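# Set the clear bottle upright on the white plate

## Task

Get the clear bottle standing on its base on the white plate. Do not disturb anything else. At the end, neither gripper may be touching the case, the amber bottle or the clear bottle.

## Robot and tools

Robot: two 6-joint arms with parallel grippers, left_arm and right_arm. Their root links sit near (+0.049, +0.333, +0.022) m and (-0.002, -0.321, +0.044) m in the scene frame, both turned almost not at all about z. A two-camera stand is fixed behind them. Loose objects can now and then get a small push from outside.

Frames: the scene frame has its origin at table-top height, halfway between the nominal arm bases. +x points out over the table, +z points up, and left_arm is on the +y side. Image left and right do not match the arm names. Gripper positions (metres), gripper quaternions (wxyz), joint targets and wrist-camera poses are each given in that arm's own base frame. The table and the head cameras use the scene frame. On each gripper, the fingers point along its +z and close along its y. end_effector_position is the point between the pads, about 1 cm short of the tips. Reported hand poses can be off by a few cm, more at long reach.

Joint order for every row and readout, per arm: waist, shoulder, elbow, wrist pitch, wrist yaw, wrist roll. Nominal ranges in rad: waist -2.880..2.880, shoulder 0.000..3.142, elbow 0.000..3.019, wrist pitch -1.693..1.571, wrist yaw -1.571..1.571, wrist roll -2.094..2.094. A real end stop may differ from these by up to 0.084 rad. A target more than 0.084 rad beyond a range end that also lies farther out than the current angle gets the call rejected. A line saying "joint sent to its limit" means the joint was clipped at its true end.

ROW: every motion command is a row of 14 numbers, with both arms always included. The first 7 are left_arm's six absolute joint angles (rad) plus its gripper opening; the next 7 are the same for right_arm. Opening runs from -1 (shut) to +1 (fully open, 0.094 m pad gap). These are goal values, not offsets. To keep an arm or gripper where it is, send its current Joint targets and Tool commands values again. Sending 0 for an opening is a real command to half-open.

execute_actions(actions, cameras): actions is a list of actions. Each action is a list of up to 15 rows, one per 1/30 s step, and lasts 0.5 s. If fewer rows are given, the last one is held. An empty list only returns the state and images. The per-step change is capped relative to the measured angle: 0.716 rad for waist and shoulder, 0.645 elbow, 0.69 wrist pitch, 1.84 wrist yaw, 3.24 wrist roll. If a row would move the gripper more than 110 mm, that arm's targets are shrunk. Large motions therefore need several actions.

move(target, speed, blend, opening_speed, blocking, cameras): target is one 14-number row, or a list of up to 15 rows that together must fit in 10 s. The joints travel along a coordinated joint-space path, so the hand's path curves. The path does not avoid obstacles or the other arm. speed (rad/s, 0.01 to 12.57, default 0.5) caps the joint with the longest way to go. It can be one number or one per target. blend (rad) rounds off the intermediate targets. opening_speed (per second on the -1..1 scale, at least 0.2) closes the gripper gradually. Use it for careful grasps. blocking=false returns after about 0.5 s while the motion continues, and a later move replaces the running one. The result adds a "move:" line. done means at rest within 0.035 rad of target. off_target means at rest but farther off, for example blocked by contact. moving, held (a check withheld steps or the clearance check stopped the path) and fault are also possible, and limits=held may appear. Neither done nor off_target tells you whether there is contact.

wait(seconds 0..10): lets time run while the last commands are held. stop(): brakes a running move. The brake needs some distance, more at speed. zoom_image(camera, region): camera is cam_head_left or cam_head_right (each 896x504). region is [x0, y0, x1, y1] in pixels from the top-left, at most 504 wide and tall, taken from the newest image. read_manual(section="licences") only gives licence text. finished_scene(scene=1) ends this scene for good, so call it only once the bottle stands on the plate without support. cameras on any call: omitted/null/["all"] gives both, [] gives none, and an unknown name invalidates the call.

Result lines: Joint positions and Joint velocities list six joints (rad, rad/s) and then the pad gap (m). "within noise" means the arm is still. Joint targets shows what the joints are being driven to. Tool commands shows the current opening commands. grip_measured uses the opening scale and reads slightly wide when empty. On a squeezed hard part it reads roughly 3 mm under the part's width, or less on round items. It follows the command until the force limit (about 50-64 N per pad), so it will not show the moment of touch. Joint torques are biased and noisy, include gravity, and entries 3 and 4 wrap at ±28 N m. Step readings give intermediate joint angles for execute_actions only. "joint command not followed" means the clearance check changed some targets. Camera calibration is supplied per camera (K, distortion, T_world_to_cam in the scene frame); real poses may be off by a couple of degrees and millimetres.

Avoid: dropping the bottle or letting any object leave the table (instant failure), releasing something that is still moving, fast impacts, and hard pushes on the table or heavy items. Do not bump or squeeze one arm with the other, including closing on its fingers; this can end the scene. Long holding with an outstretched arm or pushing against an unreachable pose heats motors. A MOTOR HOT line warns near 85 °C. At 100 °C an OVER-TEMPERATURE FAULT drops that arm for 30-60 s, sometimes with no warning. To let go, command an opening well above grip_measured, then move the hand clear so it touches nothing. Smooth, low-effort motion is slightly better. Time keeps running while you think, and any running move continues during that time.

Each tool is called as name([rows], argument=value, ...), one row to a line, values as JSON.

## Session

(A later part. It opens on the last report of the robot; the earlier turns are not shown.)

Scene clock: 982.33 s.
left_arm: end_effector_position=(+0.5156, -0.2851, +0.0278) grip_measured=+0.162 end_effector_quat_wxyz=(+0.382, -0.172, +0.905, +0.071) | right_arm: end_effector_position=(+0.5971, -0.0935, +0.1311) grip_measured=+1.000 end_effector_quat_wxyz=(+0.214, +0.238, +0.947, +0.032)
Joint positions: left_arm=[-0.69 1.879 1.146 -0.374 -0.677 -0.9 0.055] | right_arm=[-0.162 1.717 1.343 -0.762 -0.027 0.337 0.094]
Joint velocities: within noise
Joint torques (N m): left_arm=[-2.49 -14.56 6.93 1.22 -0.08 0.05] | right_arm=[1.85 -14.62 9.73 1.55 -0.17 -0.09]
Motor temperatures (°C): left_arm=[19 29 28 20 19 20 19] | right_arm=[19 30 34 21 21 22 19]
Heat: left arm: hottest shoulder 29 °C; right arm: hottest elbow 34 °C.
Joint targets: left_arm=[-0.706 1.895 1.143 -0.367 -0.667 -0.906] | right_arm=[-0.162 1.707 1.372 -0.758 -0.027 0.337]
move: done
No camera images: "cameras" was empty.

move([
  [-0.706,1.8546,1.1563,-0.4207,-0.6666,-0.9055,0.0,-0.162,1.707,1.372,-0.758,-0.027,0.337,1],
  [-0.706,1.8212,1.1715,-0.4693,-0.6666,-0.9055,0.0,-0.162,1.707,1.372,-0.758,-0.027,0.337,1],
], speed=0.08)

zoom_image(camera="cam_head_left", region=[430, 130, 530, 230])

zoom_image(camera="cam_head_right", region=[455, 130, 555, 230])

Scene clock: 995.70 s.
left_arm: end_effector_position=(+0.5043, -0.2855, +0.0308) grip_measured=+0.162 end_effector_quat_wxyz=(+0.361, -0.162, +0.915, +0.082) | right_arm: end_effector_position=(+0.5971, -0.0935, +0.1311) grip_measured=+1.000 end_effector_quat_wxyz=(+0.214, +0.238, +0.947, +0.032)
Joint positions: left_arm=[-0.699 1.863 1.154 -0.454 -0.66 -0.908 0.055] | right_arm=[-0.162 1.717 1.343 -0.762 -0.027 0.337 0.094]
Joint velocities: within noise
Joint torques (N m): left_arm=[-2.37 -18.73 8.72 0.27 -0.72 0.12] | right_arm=[0.44 -13.27 10.03 1.66 -0.16 -0.06]
Motor temperatures (°C): left_arm=[19 30 28 20 18 20 20] | right_arm=[19 30 34 21 21 22 19]
Heat: left arm: hottest shoulder 30 °C; right arm: hottest elbow 34 °C.
Joint targets: left_arm=[-0.706 1.821 1.171 -0.469 -0.667 -0.905] | right_arm=[-0.162 1.707 1.372 -0.758 -0.027 0.337]
move: off_target (left_arm); left_arm: the shoulder is farthest, 0.041 rad from its target

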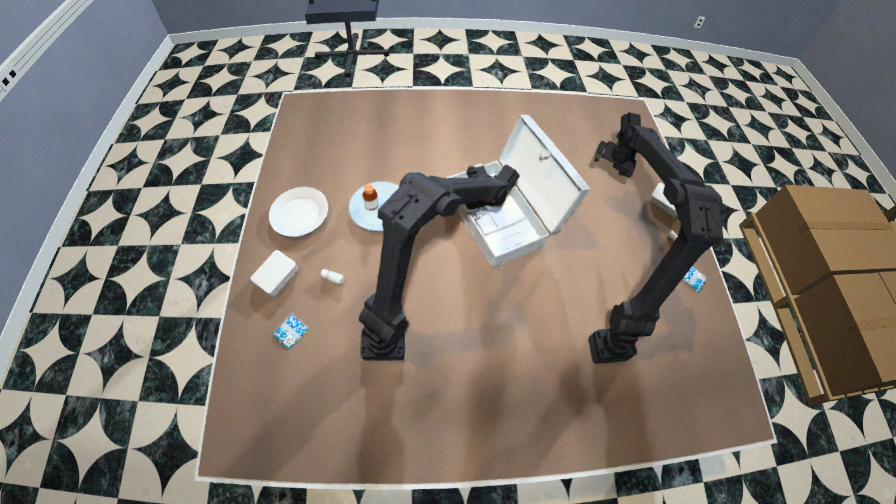

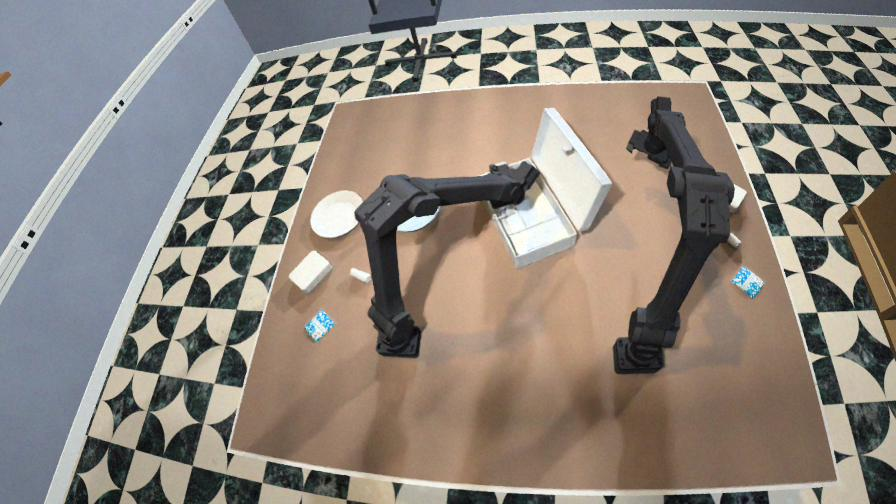

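Scaled by 5.040.

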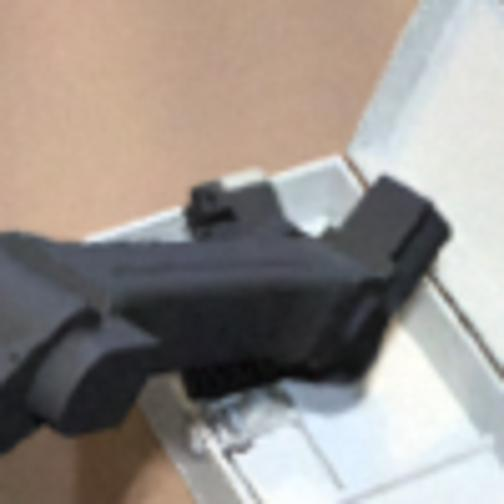

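Scaled by 5.040.

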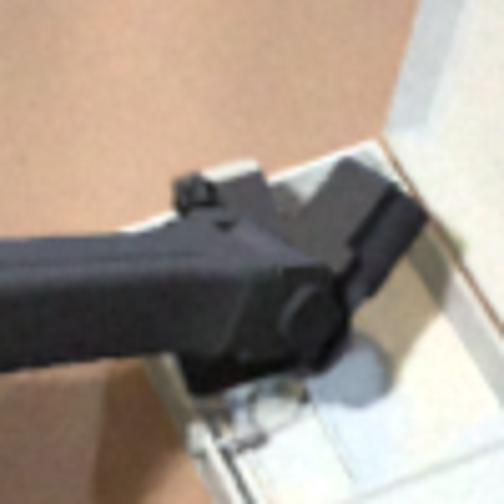

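move([
  [-0.706,1.865,1.15,-0.41,-0.6666,-0.9055,0.0,-0.162,1.707,1.372,-0.758,-0.027,0.337,1],
  [-0.706,1.865,1.15,-0.41,-0.6666,-0.9055,0.45,-0.162,1.707,1.372,-0.758,-0.027,0.337,1],
], speed=0.1, opening_speed=0.4, cameras=[])

move([
  [-0.706,1.8212,1.1715,-0.4693,-0.6666,-0.9055,0.45,-0.162,1.707,1.372,-0.758,-0.027,0.337,1],
  [-0.692,1.70,1.26,-0.68,-0.6666,-0.9055,0.45,-0.162,1.707,1.372,-0.758,-0.027,0.337,1],
  [-0.1,1.6,1.5,-0.9,-0.66,-0.9,0.45,-0.162,1.707,1.372,-0.758,-0.027,0.337,1],
], speed=[0.12,0.4,0.6])

zoom_image(camera="cam_head_left", region=[445, 165, 495, 215])

zoom_image(camera="cam_head_right", region=[472, 165, 522, 215])

zoom_image(camera="cam_head_right", region=[475, 190, 525, 240])

zoom_image(camera="cam_head_left", region=[450, 190, 500, 240])

Scene clock: 1042.63 s.
left_arm: end_effector_position=(+0.5102, -0.2905, +0.0342) grip_measured=+0.446 end_effector_quat_wxyz=(+0.374, -0.168, +0.909, +0.069) | right_arm: end_effector_position=(+0.5971, -0.0935, +0.1311) grip_measured=+1.000 end_effector_quat_wxyz=(+0.214, +0.238, +0.947, +0.032)
Joint positions: left_arm=[-0.7 1.863 1.154 -0.413 -0.663 -0.908 0.068] | right_arm=[-0.162 1.717 1.343 -0.762 -0.027 0.337 0.094]
Joint velocities: within noise
Joint torques (N m): left_arm=[-2.08 -15.21 7.04 1.02 -0.57 0.11] | right_arm=[1.26 -13.74 10.04 1.65 -0.11 -0.06]
Motor temperatures (°C): left_arm=[19 32 29 20 19 20 21] | right_arm=[19 30 35 21 21 22 19]
Heat: left arm: hottest shoulder 32 °C; right arm: hottest elbow 35 °C.
Joint targets: left_arm=[-0.706 1.865 1.150 -0.410 -0.667 -0.905] | right_arm=[-0.162 1.707 1.372 -0.758 -0.027 0.337]
move: done
No camera images: "cameras" was empty.

Scene clock: 1045.37 s.
left_arm: end_effector_position=(+0.5919, +0.0514, +0.2508) grip_measured=+0.448 end_effector_quat_wxyz=(+0.355, -0.436, +0.810, +0.165) | right_arm: end_effector_position=(+0.5971, -0.0935, +0.1311) grip_measured=+1.000 end_effector_quat_wxyz=(+0.214, +0.238, +0.947, +0.032)
Joint positions: left_arm=[-0.094 1.62 1.438 -0.893 -0.662 -0.907 0.068] | right_arm=[-0.162 1.717 1.343 -0.762 -0.027 0.337 0.094]
Joint velocities: within noise
Joint torques (N m): left_arm=[-1.67 -15.91 14.41 0.73 -0.36 0.18] | right_arm=[1.49 -13.92 10.04 1.46 -0.14 -0.06]
Motor temperatures (°C): left_arm=[19 32 29 20 19 20 21] | right_arm=[19 30 35 21 21 22 19]
Heat: left arm: hottest shoulder 32 °C; right arm: hottest elbow 35 °C.
Joint targets: left_arm=[-0.100 1.600 1.500 -0.900 -0.660 -0.900] | right_arm=[-0.162 1.707 1.372 -0.758 -0.027 0.337]
move: off_target (left_arm); left_arm: the elbow is farthest, 0.062 rad from its target

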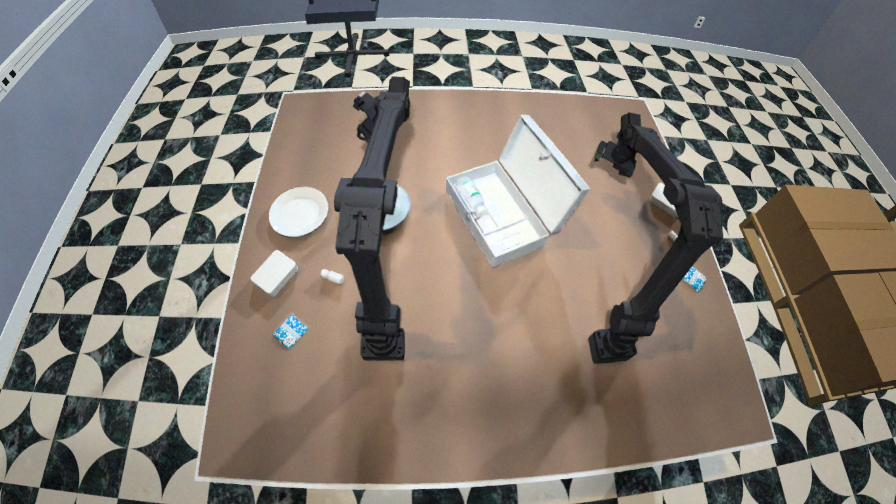

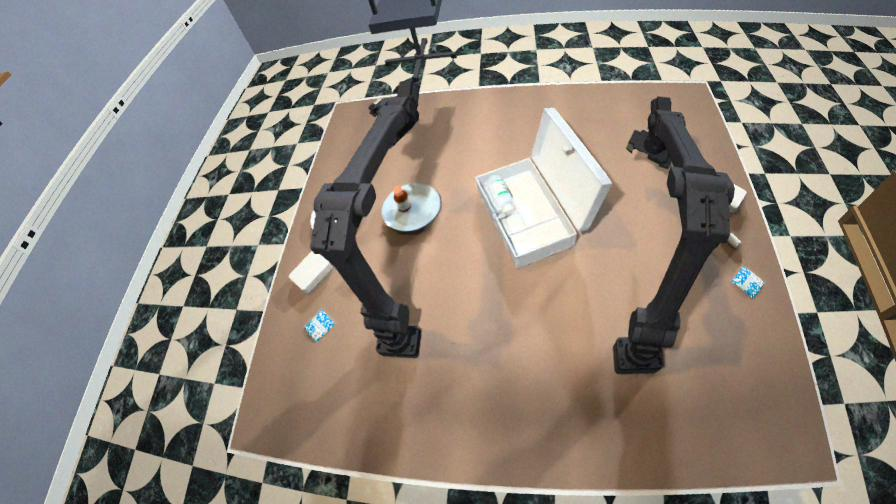

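Scaled by 10.080.

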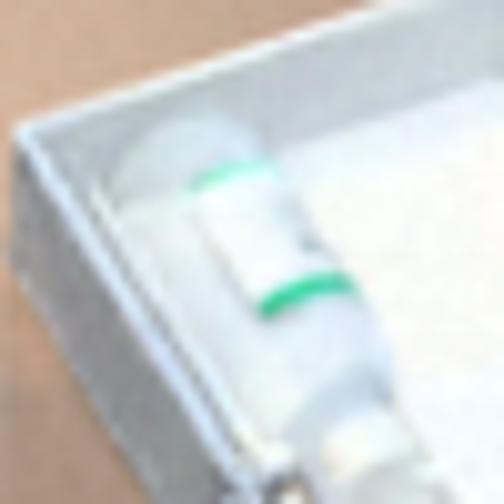

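Scaled by 10.080.

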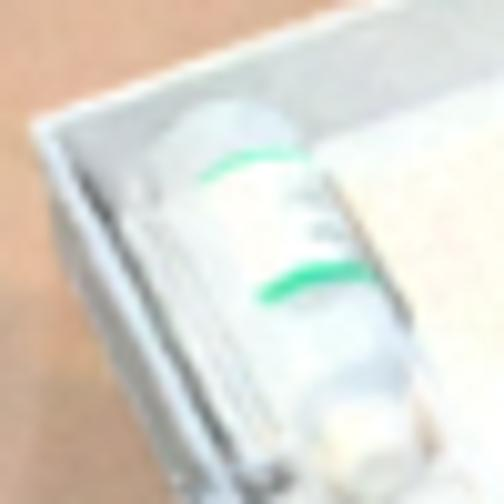

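Scaled by 10.080.

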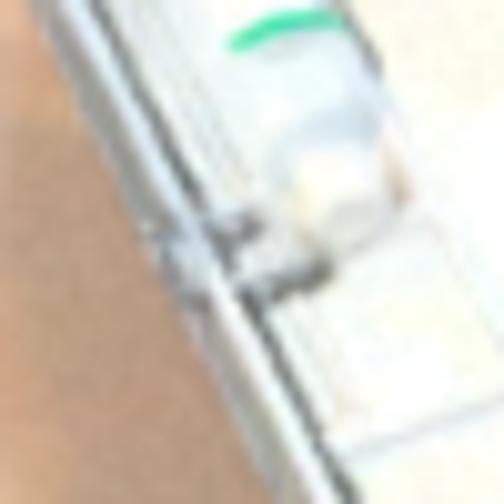

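Scaled by 10.080.

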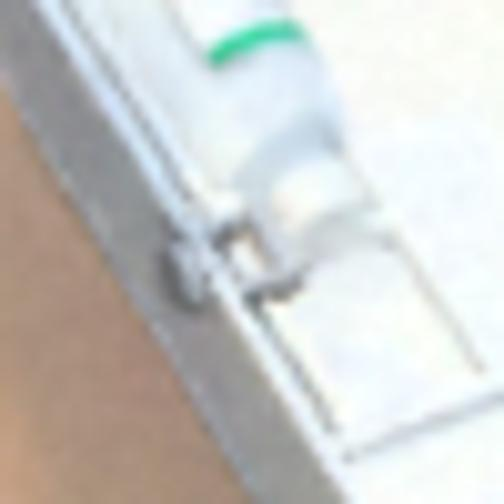

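move([
  [-0.692,1.70,1.26,-0.68,-0.6666,-0.9055,0.6,-0.162,1.707,1.372,-0.758,-0.027,0.337,1],
  [-0.717,1.8212,1.1715,-0.4693,-0.6666,-0.9055,0.6,-0.162,1.707,1.372,-0.758,-0.027,0.337,1],
  [-0.717,1.9011,1.1409,-0.3588,-0.6666,-0.9055,0.6,-0.162,1.707,1.372,-0.758,-0.027,0.337,1],
], speed=[0.6,0.2,0.06])

zoom_image(camera="cam_head_left", region=[440, 150, 510, 220])

zoom_image(camera="cam_head_right", region=[465, 150, 535, 220])

Scene clock: 1128.90 s.
left_arm: end_effector_position=(+0.5153, -0.2947, +0.0332) grip_measured=+0.597 end_effector_quat_wxyz=(+0.385, -0.171, +0.905, +0.060) | right_arm: end_effector_position=(+0.5971, -0.0935, +0.1311) grip_measured=+1.000 end_effector_quat_wxyz=(+0.214, +0.238, +0.947, +0.032)
Joint positions: left_arm=[-0.701 1.873 1.155 -0.374 -0.668 -0.907 0.075] | right_arm=[-0.162 1.717 1.343 -0.762 -0.027 0.337 0.094]
Joint velocities: within noise
Joint torques (N m): left_arm=[-2.96 -13.68 6.2 1.43 -0.36 0.12] | right_arm=[0.21 -13.51 9.81 1.66 -0.16 -0.12]
Motor temperatures (°C): left_arm=[19 31 33 20 19 20 20] | right_arm=[19 30 35 21 21 22 19]
Heat: left arm: hottest elbow 33 °C; right arm: hottest elbow 35 °C.
Joint targets: left_arm=[-0.717 1.901 1.141 -0.359 -0.667 -0.905] | right_arm=[-0.162 1.707 1.372 -0.758 -0.027 0.337]
move: done

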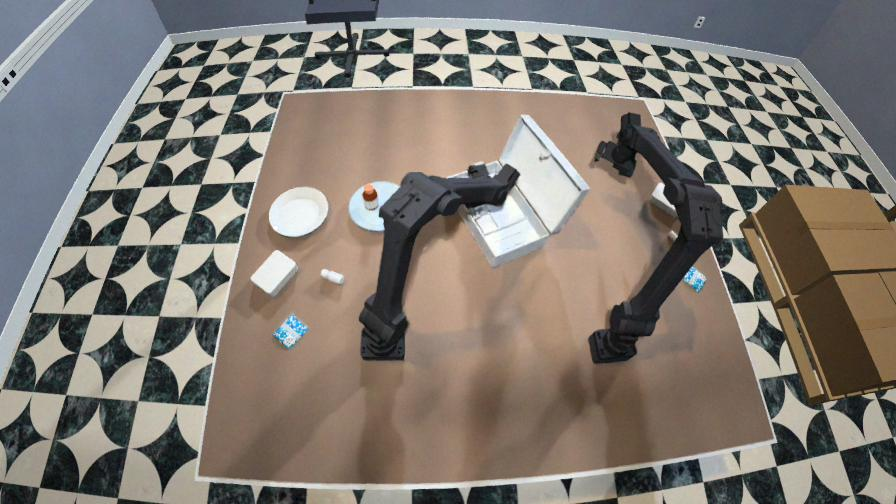

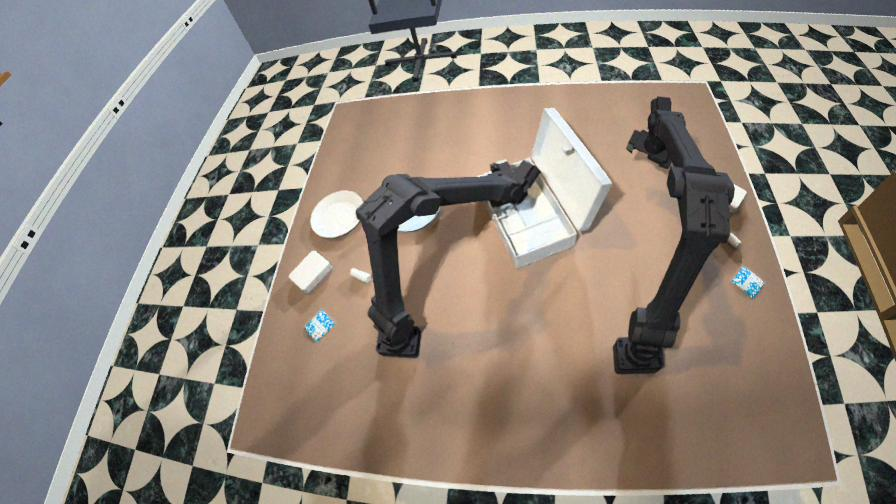

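Scaled by 7.200.

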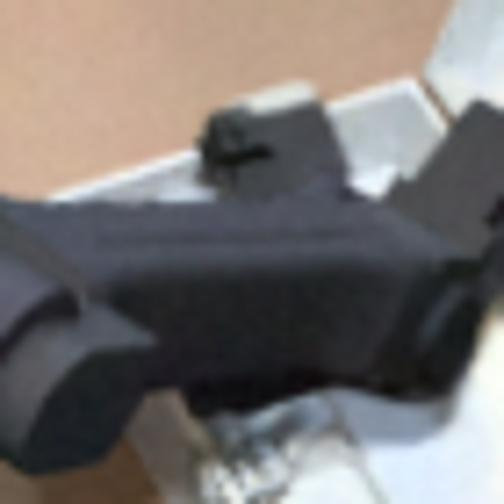

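Scaled by 7.200.

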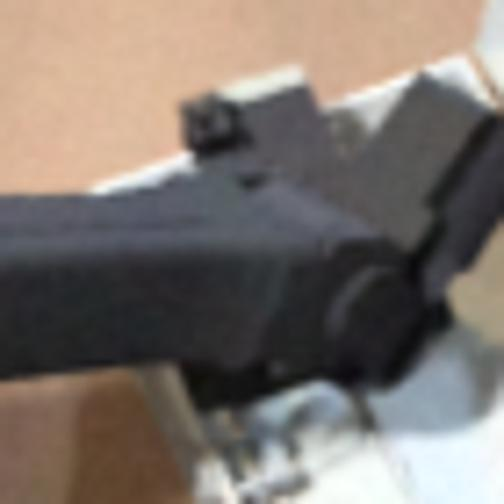

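move([
  [-0.717,1.8212,1.1715,-0.4693,-0.6666,-0.9055,0.6,-0.162,1.707,1.372,-0.758,-0.027,0.337,1],
  [-0.692,1.68,1.27,-0.68,-0.6666,-0.9055,0.45,-0.162,1.707,1.372,-0.758,-0.027,0.337,1],
  [-0.52,1.88,1.75,-1.41,0,2.107,0.45,-0.162,1.707,1.372,-0.758,-0.027,0.337,1],
  [-0.50,1.9437,1.6504,-1.2775,0,2.107,0.45,-0.162,1.707,1.372,-0.758,-0.027,0.337,1],
], speed=[0.15,0.5,1.0,0.3])

zoom_image(camera="cam_head_left", region=[440, 150, 510, 220])

zoom_image(camera="cam_head_right", region=[465, 150, 535, 220])

Scene clock: 1185.20 s.
left_arm: end_effector_position=(+0.5128, -0.2893, +0.1072) grip_measured=+0.453 end_effector_quat_wxyz=(+0.000, +0.965, +0.261, +0.003) | right_arm: end_effector_position=(+0.5971, -0.0935, +0.1311) grip_measured=+1.000 end_effector_quat_wxyz=(+0.214, +0.238, +0.947, +0.032)
Joint positions: left_arm=[-0.514 1.935 1.657 -1.287 -0.004 2.099 0.068] | right_arm=[-0.162 1.717 1.343 -0.762 -0.027 0.337 0.094]
Joint velocities: within noise
Joint torques (N m): left_arm=[-0.44 -17.32 7.83 0.59 0.2 0.19] | right_arm=[1.55 -14.21 9.91 1.58 -0.12 -0.03]
Motor temperatures (°C): left_arm=[19 30 31 20 19 20 19] | right_arm=[19 30 35 21 21 22 19]
Heat: left arm: hottest elbow 31 °C; right arm: hottest elbow 35 °C.
Joint targets: left_arm=[-0.500 1.944 1.650 -1.278 0.000 2.107] | right_arm=[-0.162 1.707 1.372 -0.758 -0.027 0.337]
move: done; target 2's new numbers were sent with left_arm's elbow 0.048 rad from that target

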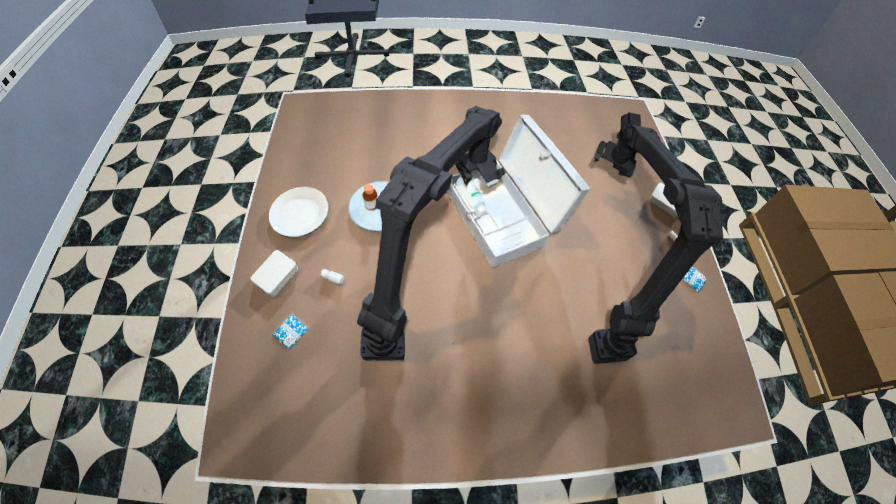

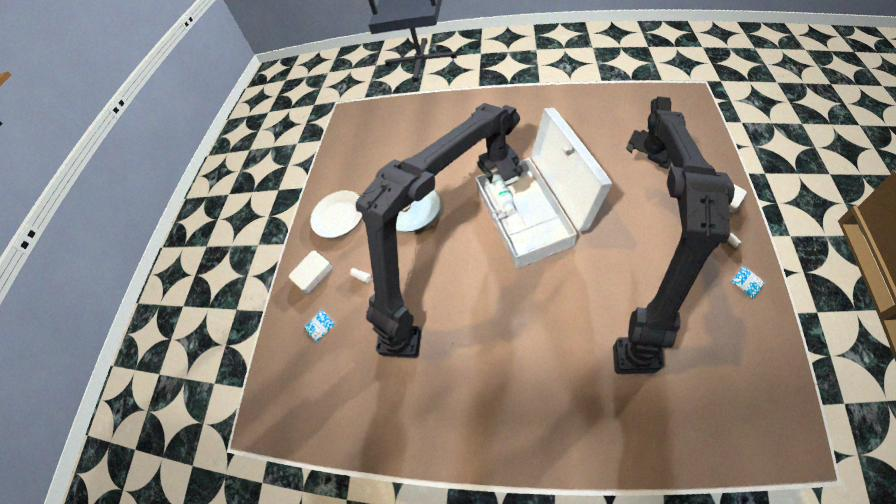

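Scaled by 7.200.

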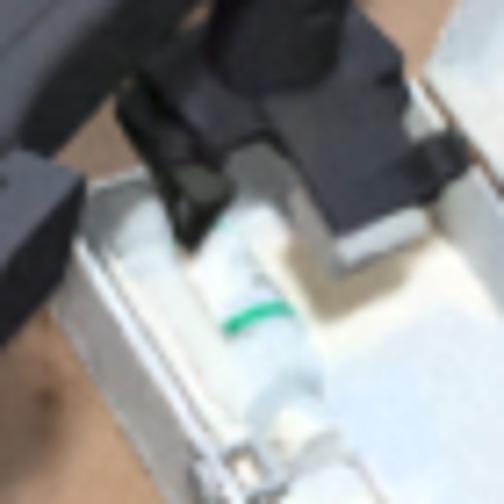

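Scaled by 7.200.

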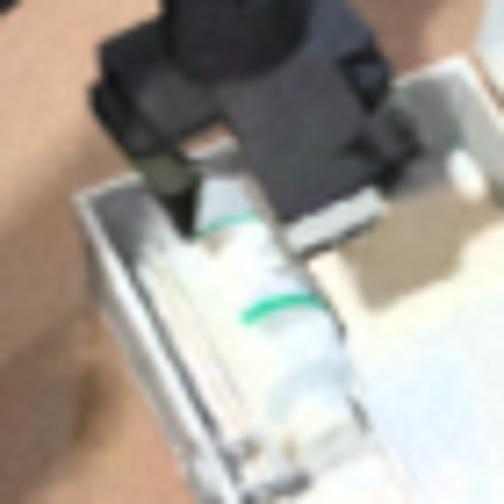

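move([
  [-0.494,1.99,1.59,-1.17,0,2.107,0.45,-0.162,1.707,1.372,-0.758,-0.027,0.337,1],
  [-0.494,2.038,1.5411,-1.0739,0,2.107,0.45,-0.162,1.707,1.372,-0.758,-0.027,0.337,1],
], speed=[0.12,0.07])

zoom_image(camera="cam_head_left", region=[440, 150, 510, 220])

zoom_image(camera="cam_head_right", region=[465, 150, 535, 220])

Scene clock: 1200.13 s.
left_arm: end_effector_position=(+0.5171, -0.2883, +0.0211) grip_measured=+0.453 end_effector_quat_wxyz=(+0.004, +0.965, +0.263, +0.007) | right_arm: end_effector_position=(+0.5971, -0.0935, +0.1311) grip_measured=+1.000 end_effector_quat_wxyz=(+0.214, +0.238, +0.947, +0.032)
Joint positions: left_arm=[-0.509 2.02 1.55 -1.085 -0.004 2.1 0.068] | right_arm=[-0.162 1.717 1.343 -0.762 -0.027 0.337 0.094]
Joint velocities: within noise
Joint torques (N m): left_arm=[-0.32 -16.79 7.02 0.62 0.19 0.17] | right_arm=[1.49 -12.63 9.66 1.66 -0.09 -0.05]
Motor temperatures (°C): left_arm=[19 30 30 20 19 20 19] | right_arm=[19 30 35 21 21 22 19]
Heat: left arm: hottest shoulder 30 °C; right arm: hottest elbow 35 °C.
Joint targets: left_arm=[-0.494 2.038 1.541 -1.074 0.000 2.107] | right_arm=[-0.162 1.707 1.372 -0.758 -0.027 0.337]
move: done

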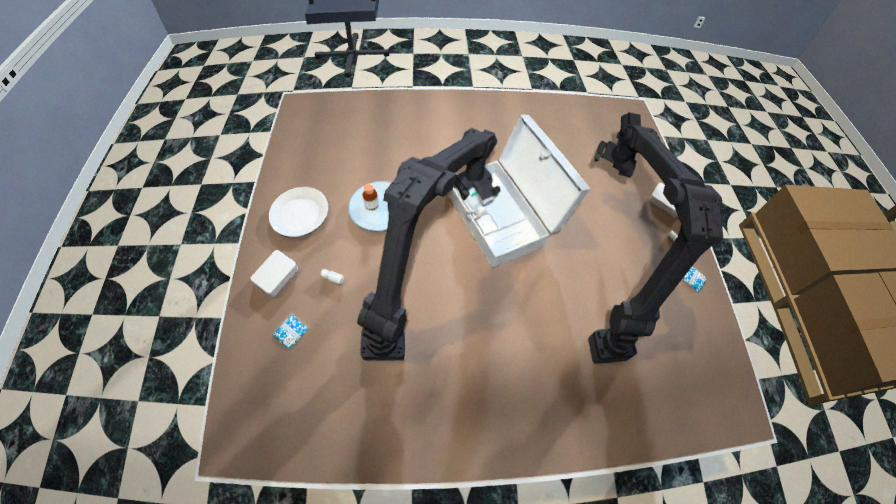

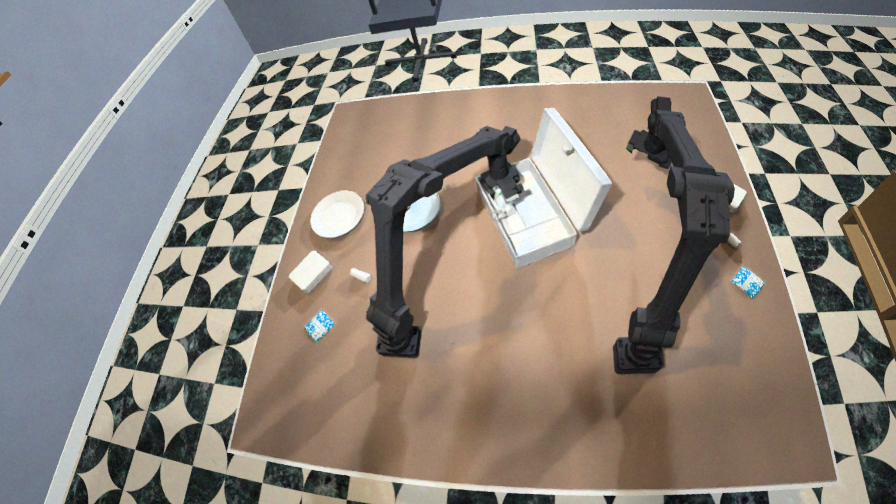

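Scaled by 7.200.

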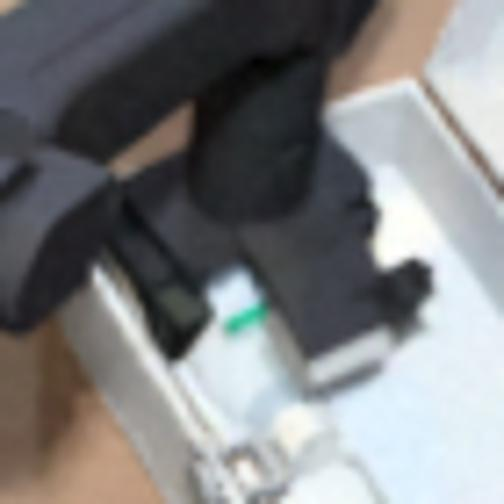

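Scaled by 7.200.

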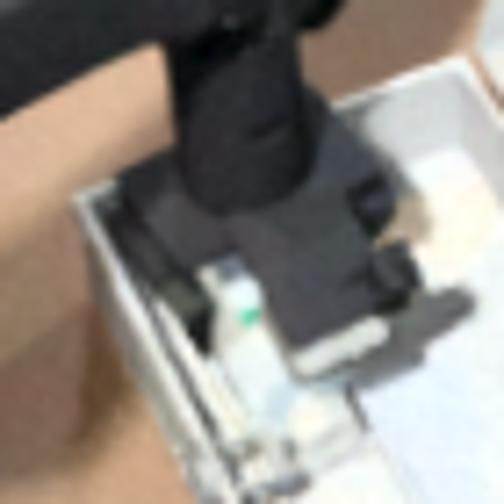

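move([
  [-0.494,2.0481,1.5341,-1.0568,0,2.107,0.45,-0.162,1.707,1.372,-0.758,-0.027,0.337,1],
  [-0.494,2.0481,1.5341,-1.0568,0,2.107,0.0,-0.162,1.707,1.372,-0.758,-0.027,0.337,1],
], speed=0.07, opening_speed=0.25)

zoom_image(camera="cam_head_left", region=[440, 150, 510, 220])

zoom_image(camera="cam_head_right", region=[465, 150, 535, 220])

Scene clock: 1226.00 s.
left_arm: end_effector_position=(+0.5158, -0.2848, +0.0194) grip_measured=+0.207 end_effector_quat_wxyz=(+0.001, +0.965, +0.263, +0.004) | right_arm: end_effector_position=(+0.5971, -0.0935, +0.1311) grip_measured=+1.000 end_effector_quat_wxyz=(+0.214, +0.238, +0.947, +0.032)
Joint positions: left_arm=[-0.505 2.02 1.545 -1.088 -0.004 2.105 0.057] | right_arm=[-0.162 1.717 1.343 -0.762 -0.027 0.337 0.094]
Joint velocities: within noise
Joint torques (N m): left_arm=[-0.73 -16.03 6.82 1.25 0.22 0.12] | right_arm=[0.79 -13.8 9.61 1.39 -0.19 -0.04]
Motor temperatures (°C): left_arm=[19 29 29 20 19 20 19] | right_arm=[19 30 36 21 21 22 19]
Heat: left arm: hottest shoulder 29 °C; right arm: hottest elbow 36 °C.
Joint targets: left_arm=[-0.494 2.048 1.534 -1.057 0.000 2.107] | right_arm=[-0.162 1.707 1.372 -0.758 -0.027 0.337]
move: done

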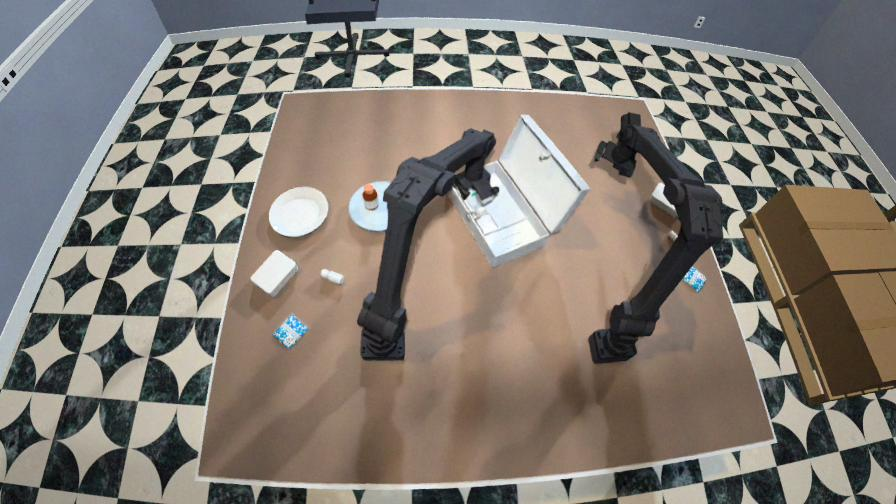

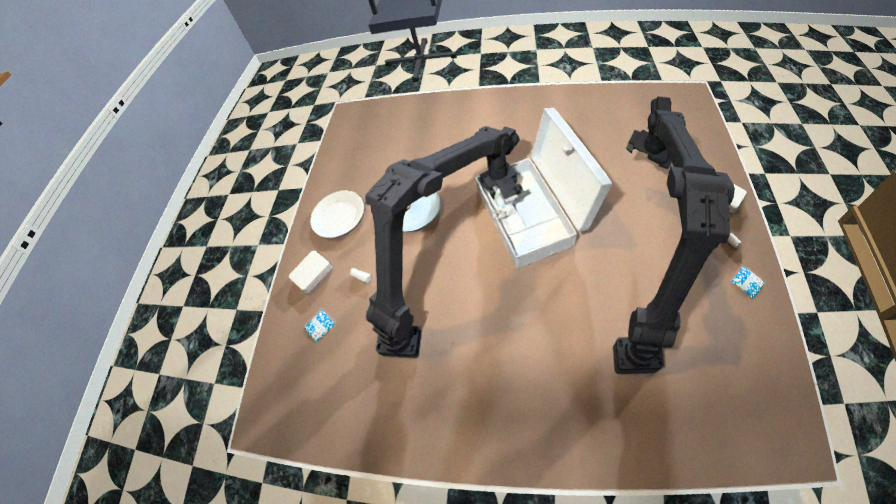

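Scaled by 7.200.

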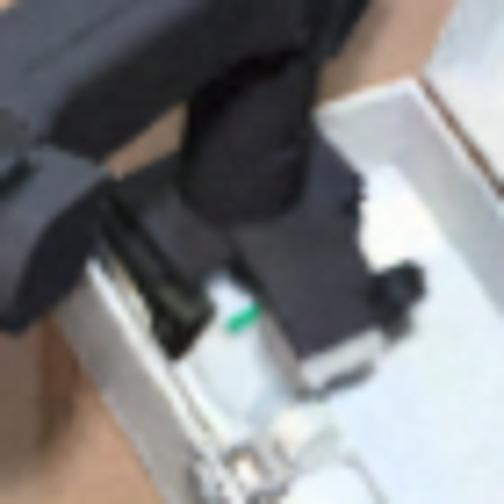

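Scaled by 7.200.

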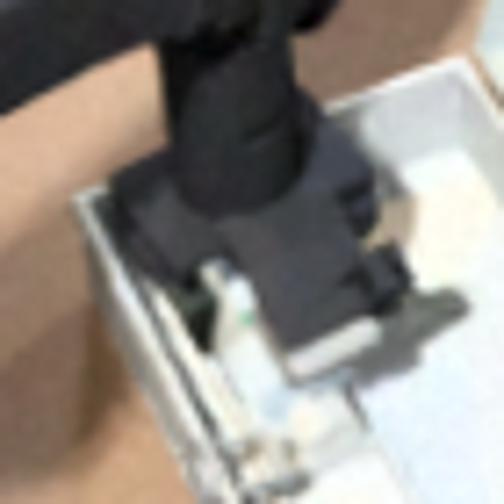

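move(target=[-0.494,1.96,1.62,-1.13,0,2.107,0.0,-0.162,1.707,1.372,-0.758,-0.027,0.337,1], speed=0.06)

zoom_image(camera="cam_head_left", region=[440, 150, 510, 220])

zoom_image(camera="cam_head_right", region=[465, 150, 535, 220])

Scene clock: 1265.80 s.
left_arm: end_effector_position=(+0.5116, -0.2828, +0.0253) grip_measured=+0.206 end_effector_quat_wxyz=(-0.005, +0.965, +0.263, -0.003) | right_arm: end_effector_position=(+0.5971, -0.0935, +0.1311) grip_measured=+1.000 end_effector_quat_wxyz=(+0.214, +0.238, +0.947, +0.032)
Joint positions: left_arm=[-0.505 2.014 1.552 -1.121 -0.002 2.105 0.057] | right_arm=[-0.162 1.717 1.343 -0.762 -0.027 0.337 0.094]
Joint velocities: within noise
Joint torques (N m): left_arm=[-0.32 -23 13.35 -0.13 0.12 0.12] | right_arm=[1.44 -13.33 9.88 1.44 -0.12 -0.08]
Motor temperatures (°C): left_arm=[19 29 29 20 18 20 21] | right_arm=[19 30 36 21 21 22 19]
Heat: left arm: hottest shoulder 29 °C; right arm: hottest elbow 36 °C.
Joint targets: left_arm=[-0.494 1.960 1.620 -1.130 0.000 2.107] | right_arm=[-0.162 1.707 1.372 -0.758 -0.027 0.337]
move: off_target (left_arm); left_arm: the elbow is farthest, 0.068 rad from its target

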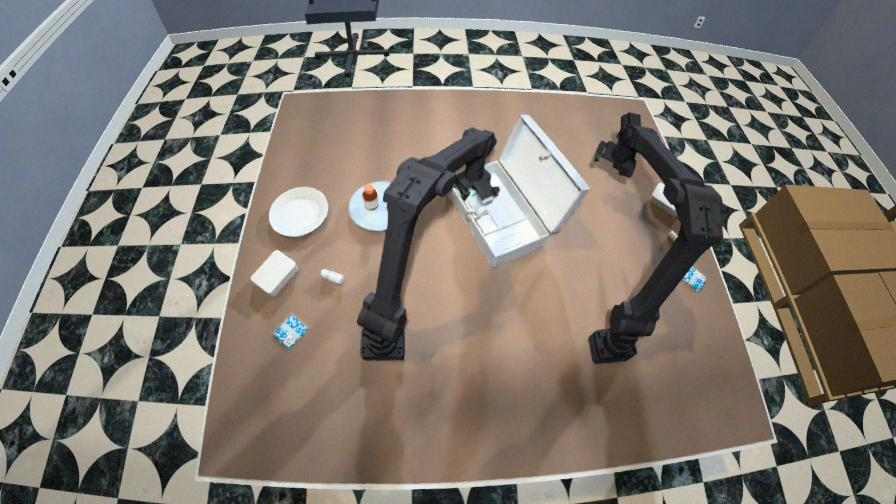

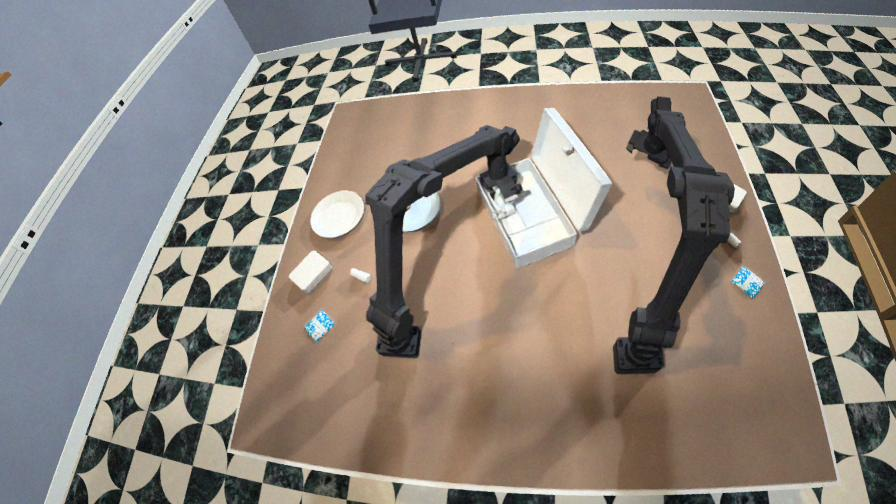

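Scaled by 7.200.

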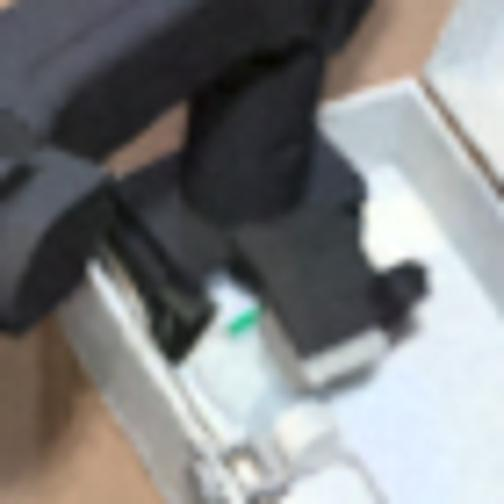

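Scaled by 7.200.

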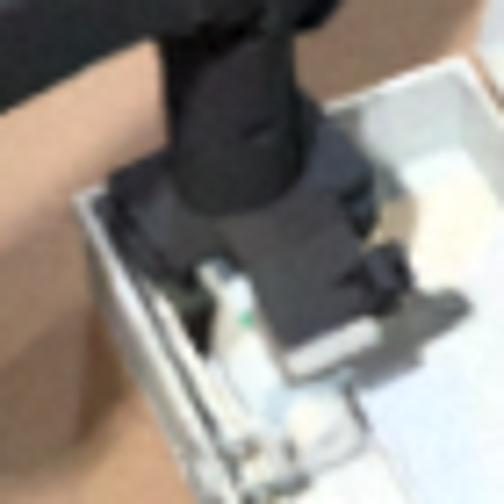

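move([
  [-0.494,2.025,1.55,-1.08,0,2.107,0.0,-0.162,1.707,1.372,-0.758,-0.027,0.337,1],
  [-0.494,2.025,1.55,-1.08,0,2.107,0.5,-0.162,1.707,1.372,-0.758,-0.027,0.337,1],
  [-0.494,1.9437,1.6504,-1.2775,0,2.107,0.5,-0.162,1.707,1.372,-0.758,-0.027,0.337,1],
  [-0.523,1.98,1.71,-1.30,0,2.107,0.7,-0.162,1.707,1.372,-0.758,-0.027,0.337,1],
  [-0.523,2.0175,1.6847,-1.238,0,2.107,0.7,-0.162,1.707,1.372,-0.758,-0.027,0.337,1],
], speed=[0.1,0.2,0.15,0.2,0.15], opening_speed=0.6)

zoom_image(camera="cam_head_left", region=[440, 150, 510, 220])

zoom_image(camera="cam_head_right", region=[465, 150, 535, 220])

Scene clock: 1329.93 s.
left_arm: end_effector_position=(+0.5201, -0.2891, +0.0676) grip_measured=+0.697 end_effector_quat_wxyz=(-0.008, +0.965, +0.262, -0.009) | right_arm: end_effector_position=(+0.5971, -0.0935, +0.1311) grip_measured=+1.000 end_effector_quat_wxyz=(+0.214, +0.238, +0.947, +0.032)
Joint positions: left_arm=[-0.506 2.003 1.655 -1.247 0.001 2.105 0.08] | right_arm=[-0.162 1.717 1.343 -0.762 -0.027 0.337 0.094]
Joint velocities: within noise
Joint torques (N m): left_arm=[-3.02 -17.2 10.61 0.47 0.06 0.13] | right_arm=[0.44 -13.92 9.85 1.59 -0.08 -0.12]
Motor temperatures (°C): left_arm=[19 34 35 20 18 20 21] | right_arm=[19 30 36 21 21 22 19]
Heat: left arm: hottest elbow 35 °C; right arm: hottest elbow 36 °C.
Joint targets: left_arm=[-0.523 2.017 1.685 -1.238 0.000 2.107] | right_arm=[-0.162 1.707 1.372 -0.758 -0.027 0.337]
move: done; target 4's new numbers were sent with left_arm's elbow 0.055 rad from that target

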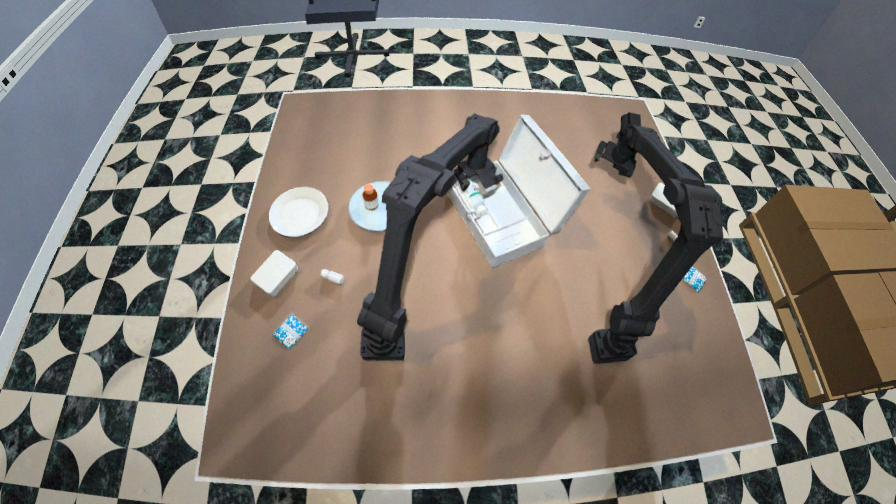

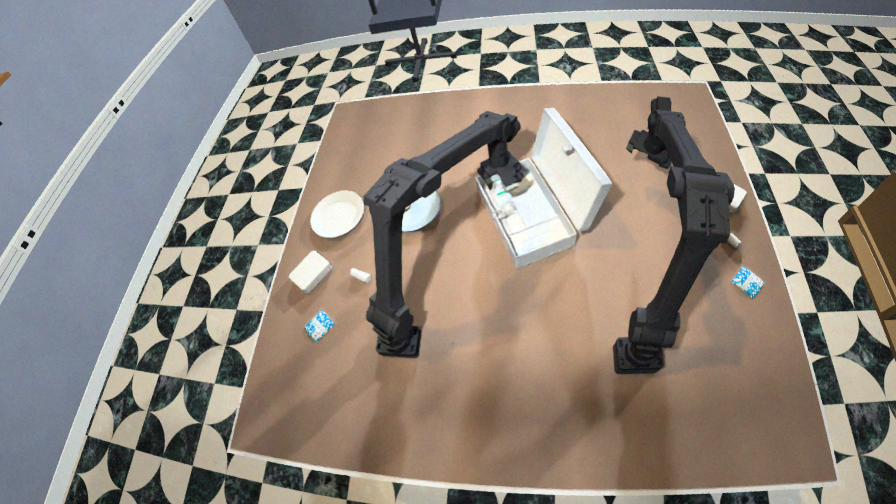

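Scaled by 7.200.

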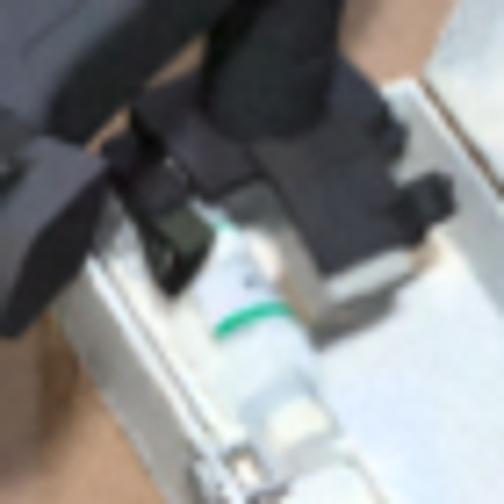

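Scaled by 7.200.

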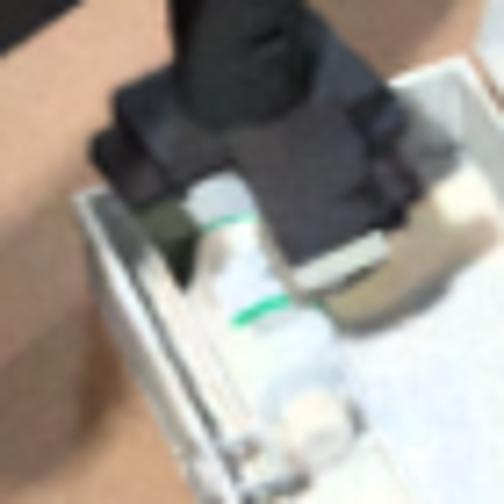

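move(target=[-0.55,2.0175,1.6847,-1.238,0,2.107,0.7,-0.162,1.707,1.372,-0.758,-0.027,0.337,1], speed=0.1)

zoom_image(camera="cam_head_left", region=[440, 150, 510, 220])

zoom_image(camera="cam_head_right", region=[465, 150, 535, 220])

Scene clock: 1354.73 s.
left_arm: end_effector_position=(+0.5108, -0.3052, +0.0676) grip_measured=+0.697 end_effector_quat_wxyz=(-0.009, +0.969, +0.247, -0.009) | right_arm: end_effector_position=(+0.5971, -0.0935, +0.1311) grip_measured=+1.000 end_effector_quat_wxyz=(+0.214, +0.238, +0.947, +0.032)
Joint positions: left_arm=[-0.538 2.003 1.655 -1.247 0.001 2.105 0.08] | right_arm=[-0.162 1.717 1.343 -0.762 -0.027 0.337 0.094]
Joint velocities: within noise
Joint torques (N m): left_arm=[-2.55 -17.9 10.52 0.47 0.02 0.12] | right_arm=[1.14 -12.69 9.91 1.77 -0.1 -0.11]
Motor temperatures (°C): left_arm=[19 34 35 20 18 20 20] | right_arm=[19 30 36 21 21 22 19]
Heat: left arm: hottest elbow 35 °C; right arm: hottest elbow 36 °C.
Joint targets: left_arm=[-0.550 2.017 1.685 -1.238 0.000 2.107] | right_arm=[-0.162 1.707 1.372 -0.758 -0.027 0.337]
move: done

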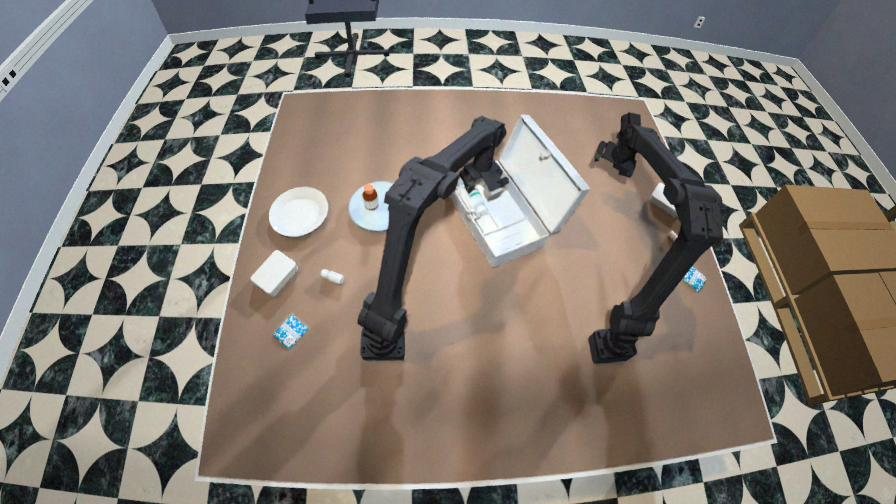

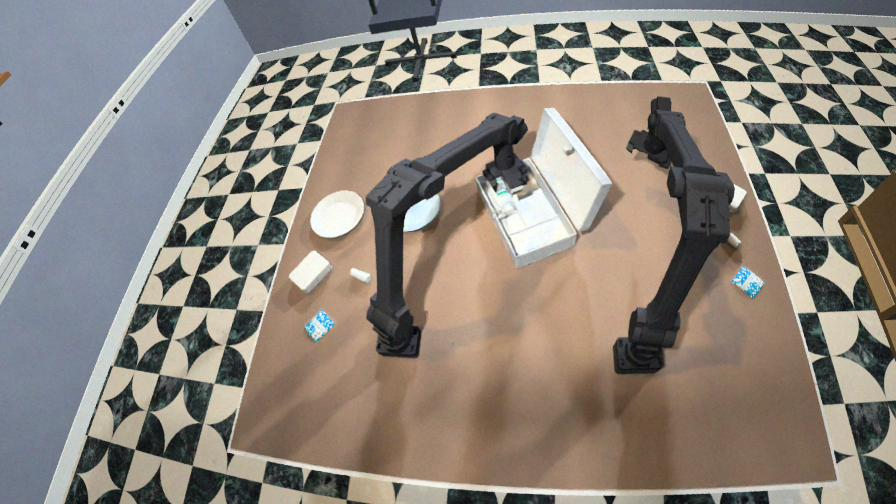

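Scaled by 7.200.

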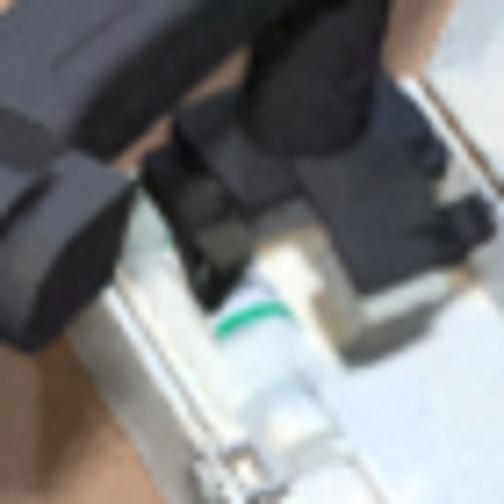

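Scaled by 7.200.

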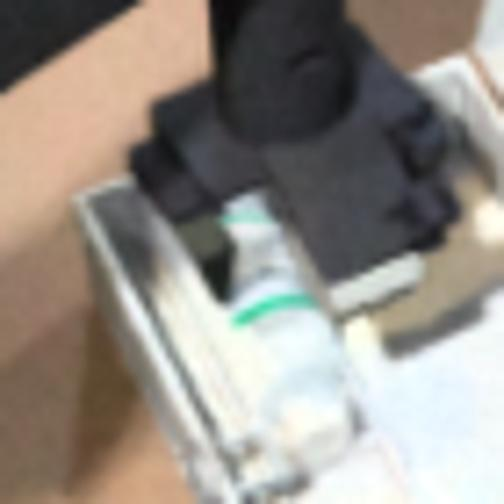

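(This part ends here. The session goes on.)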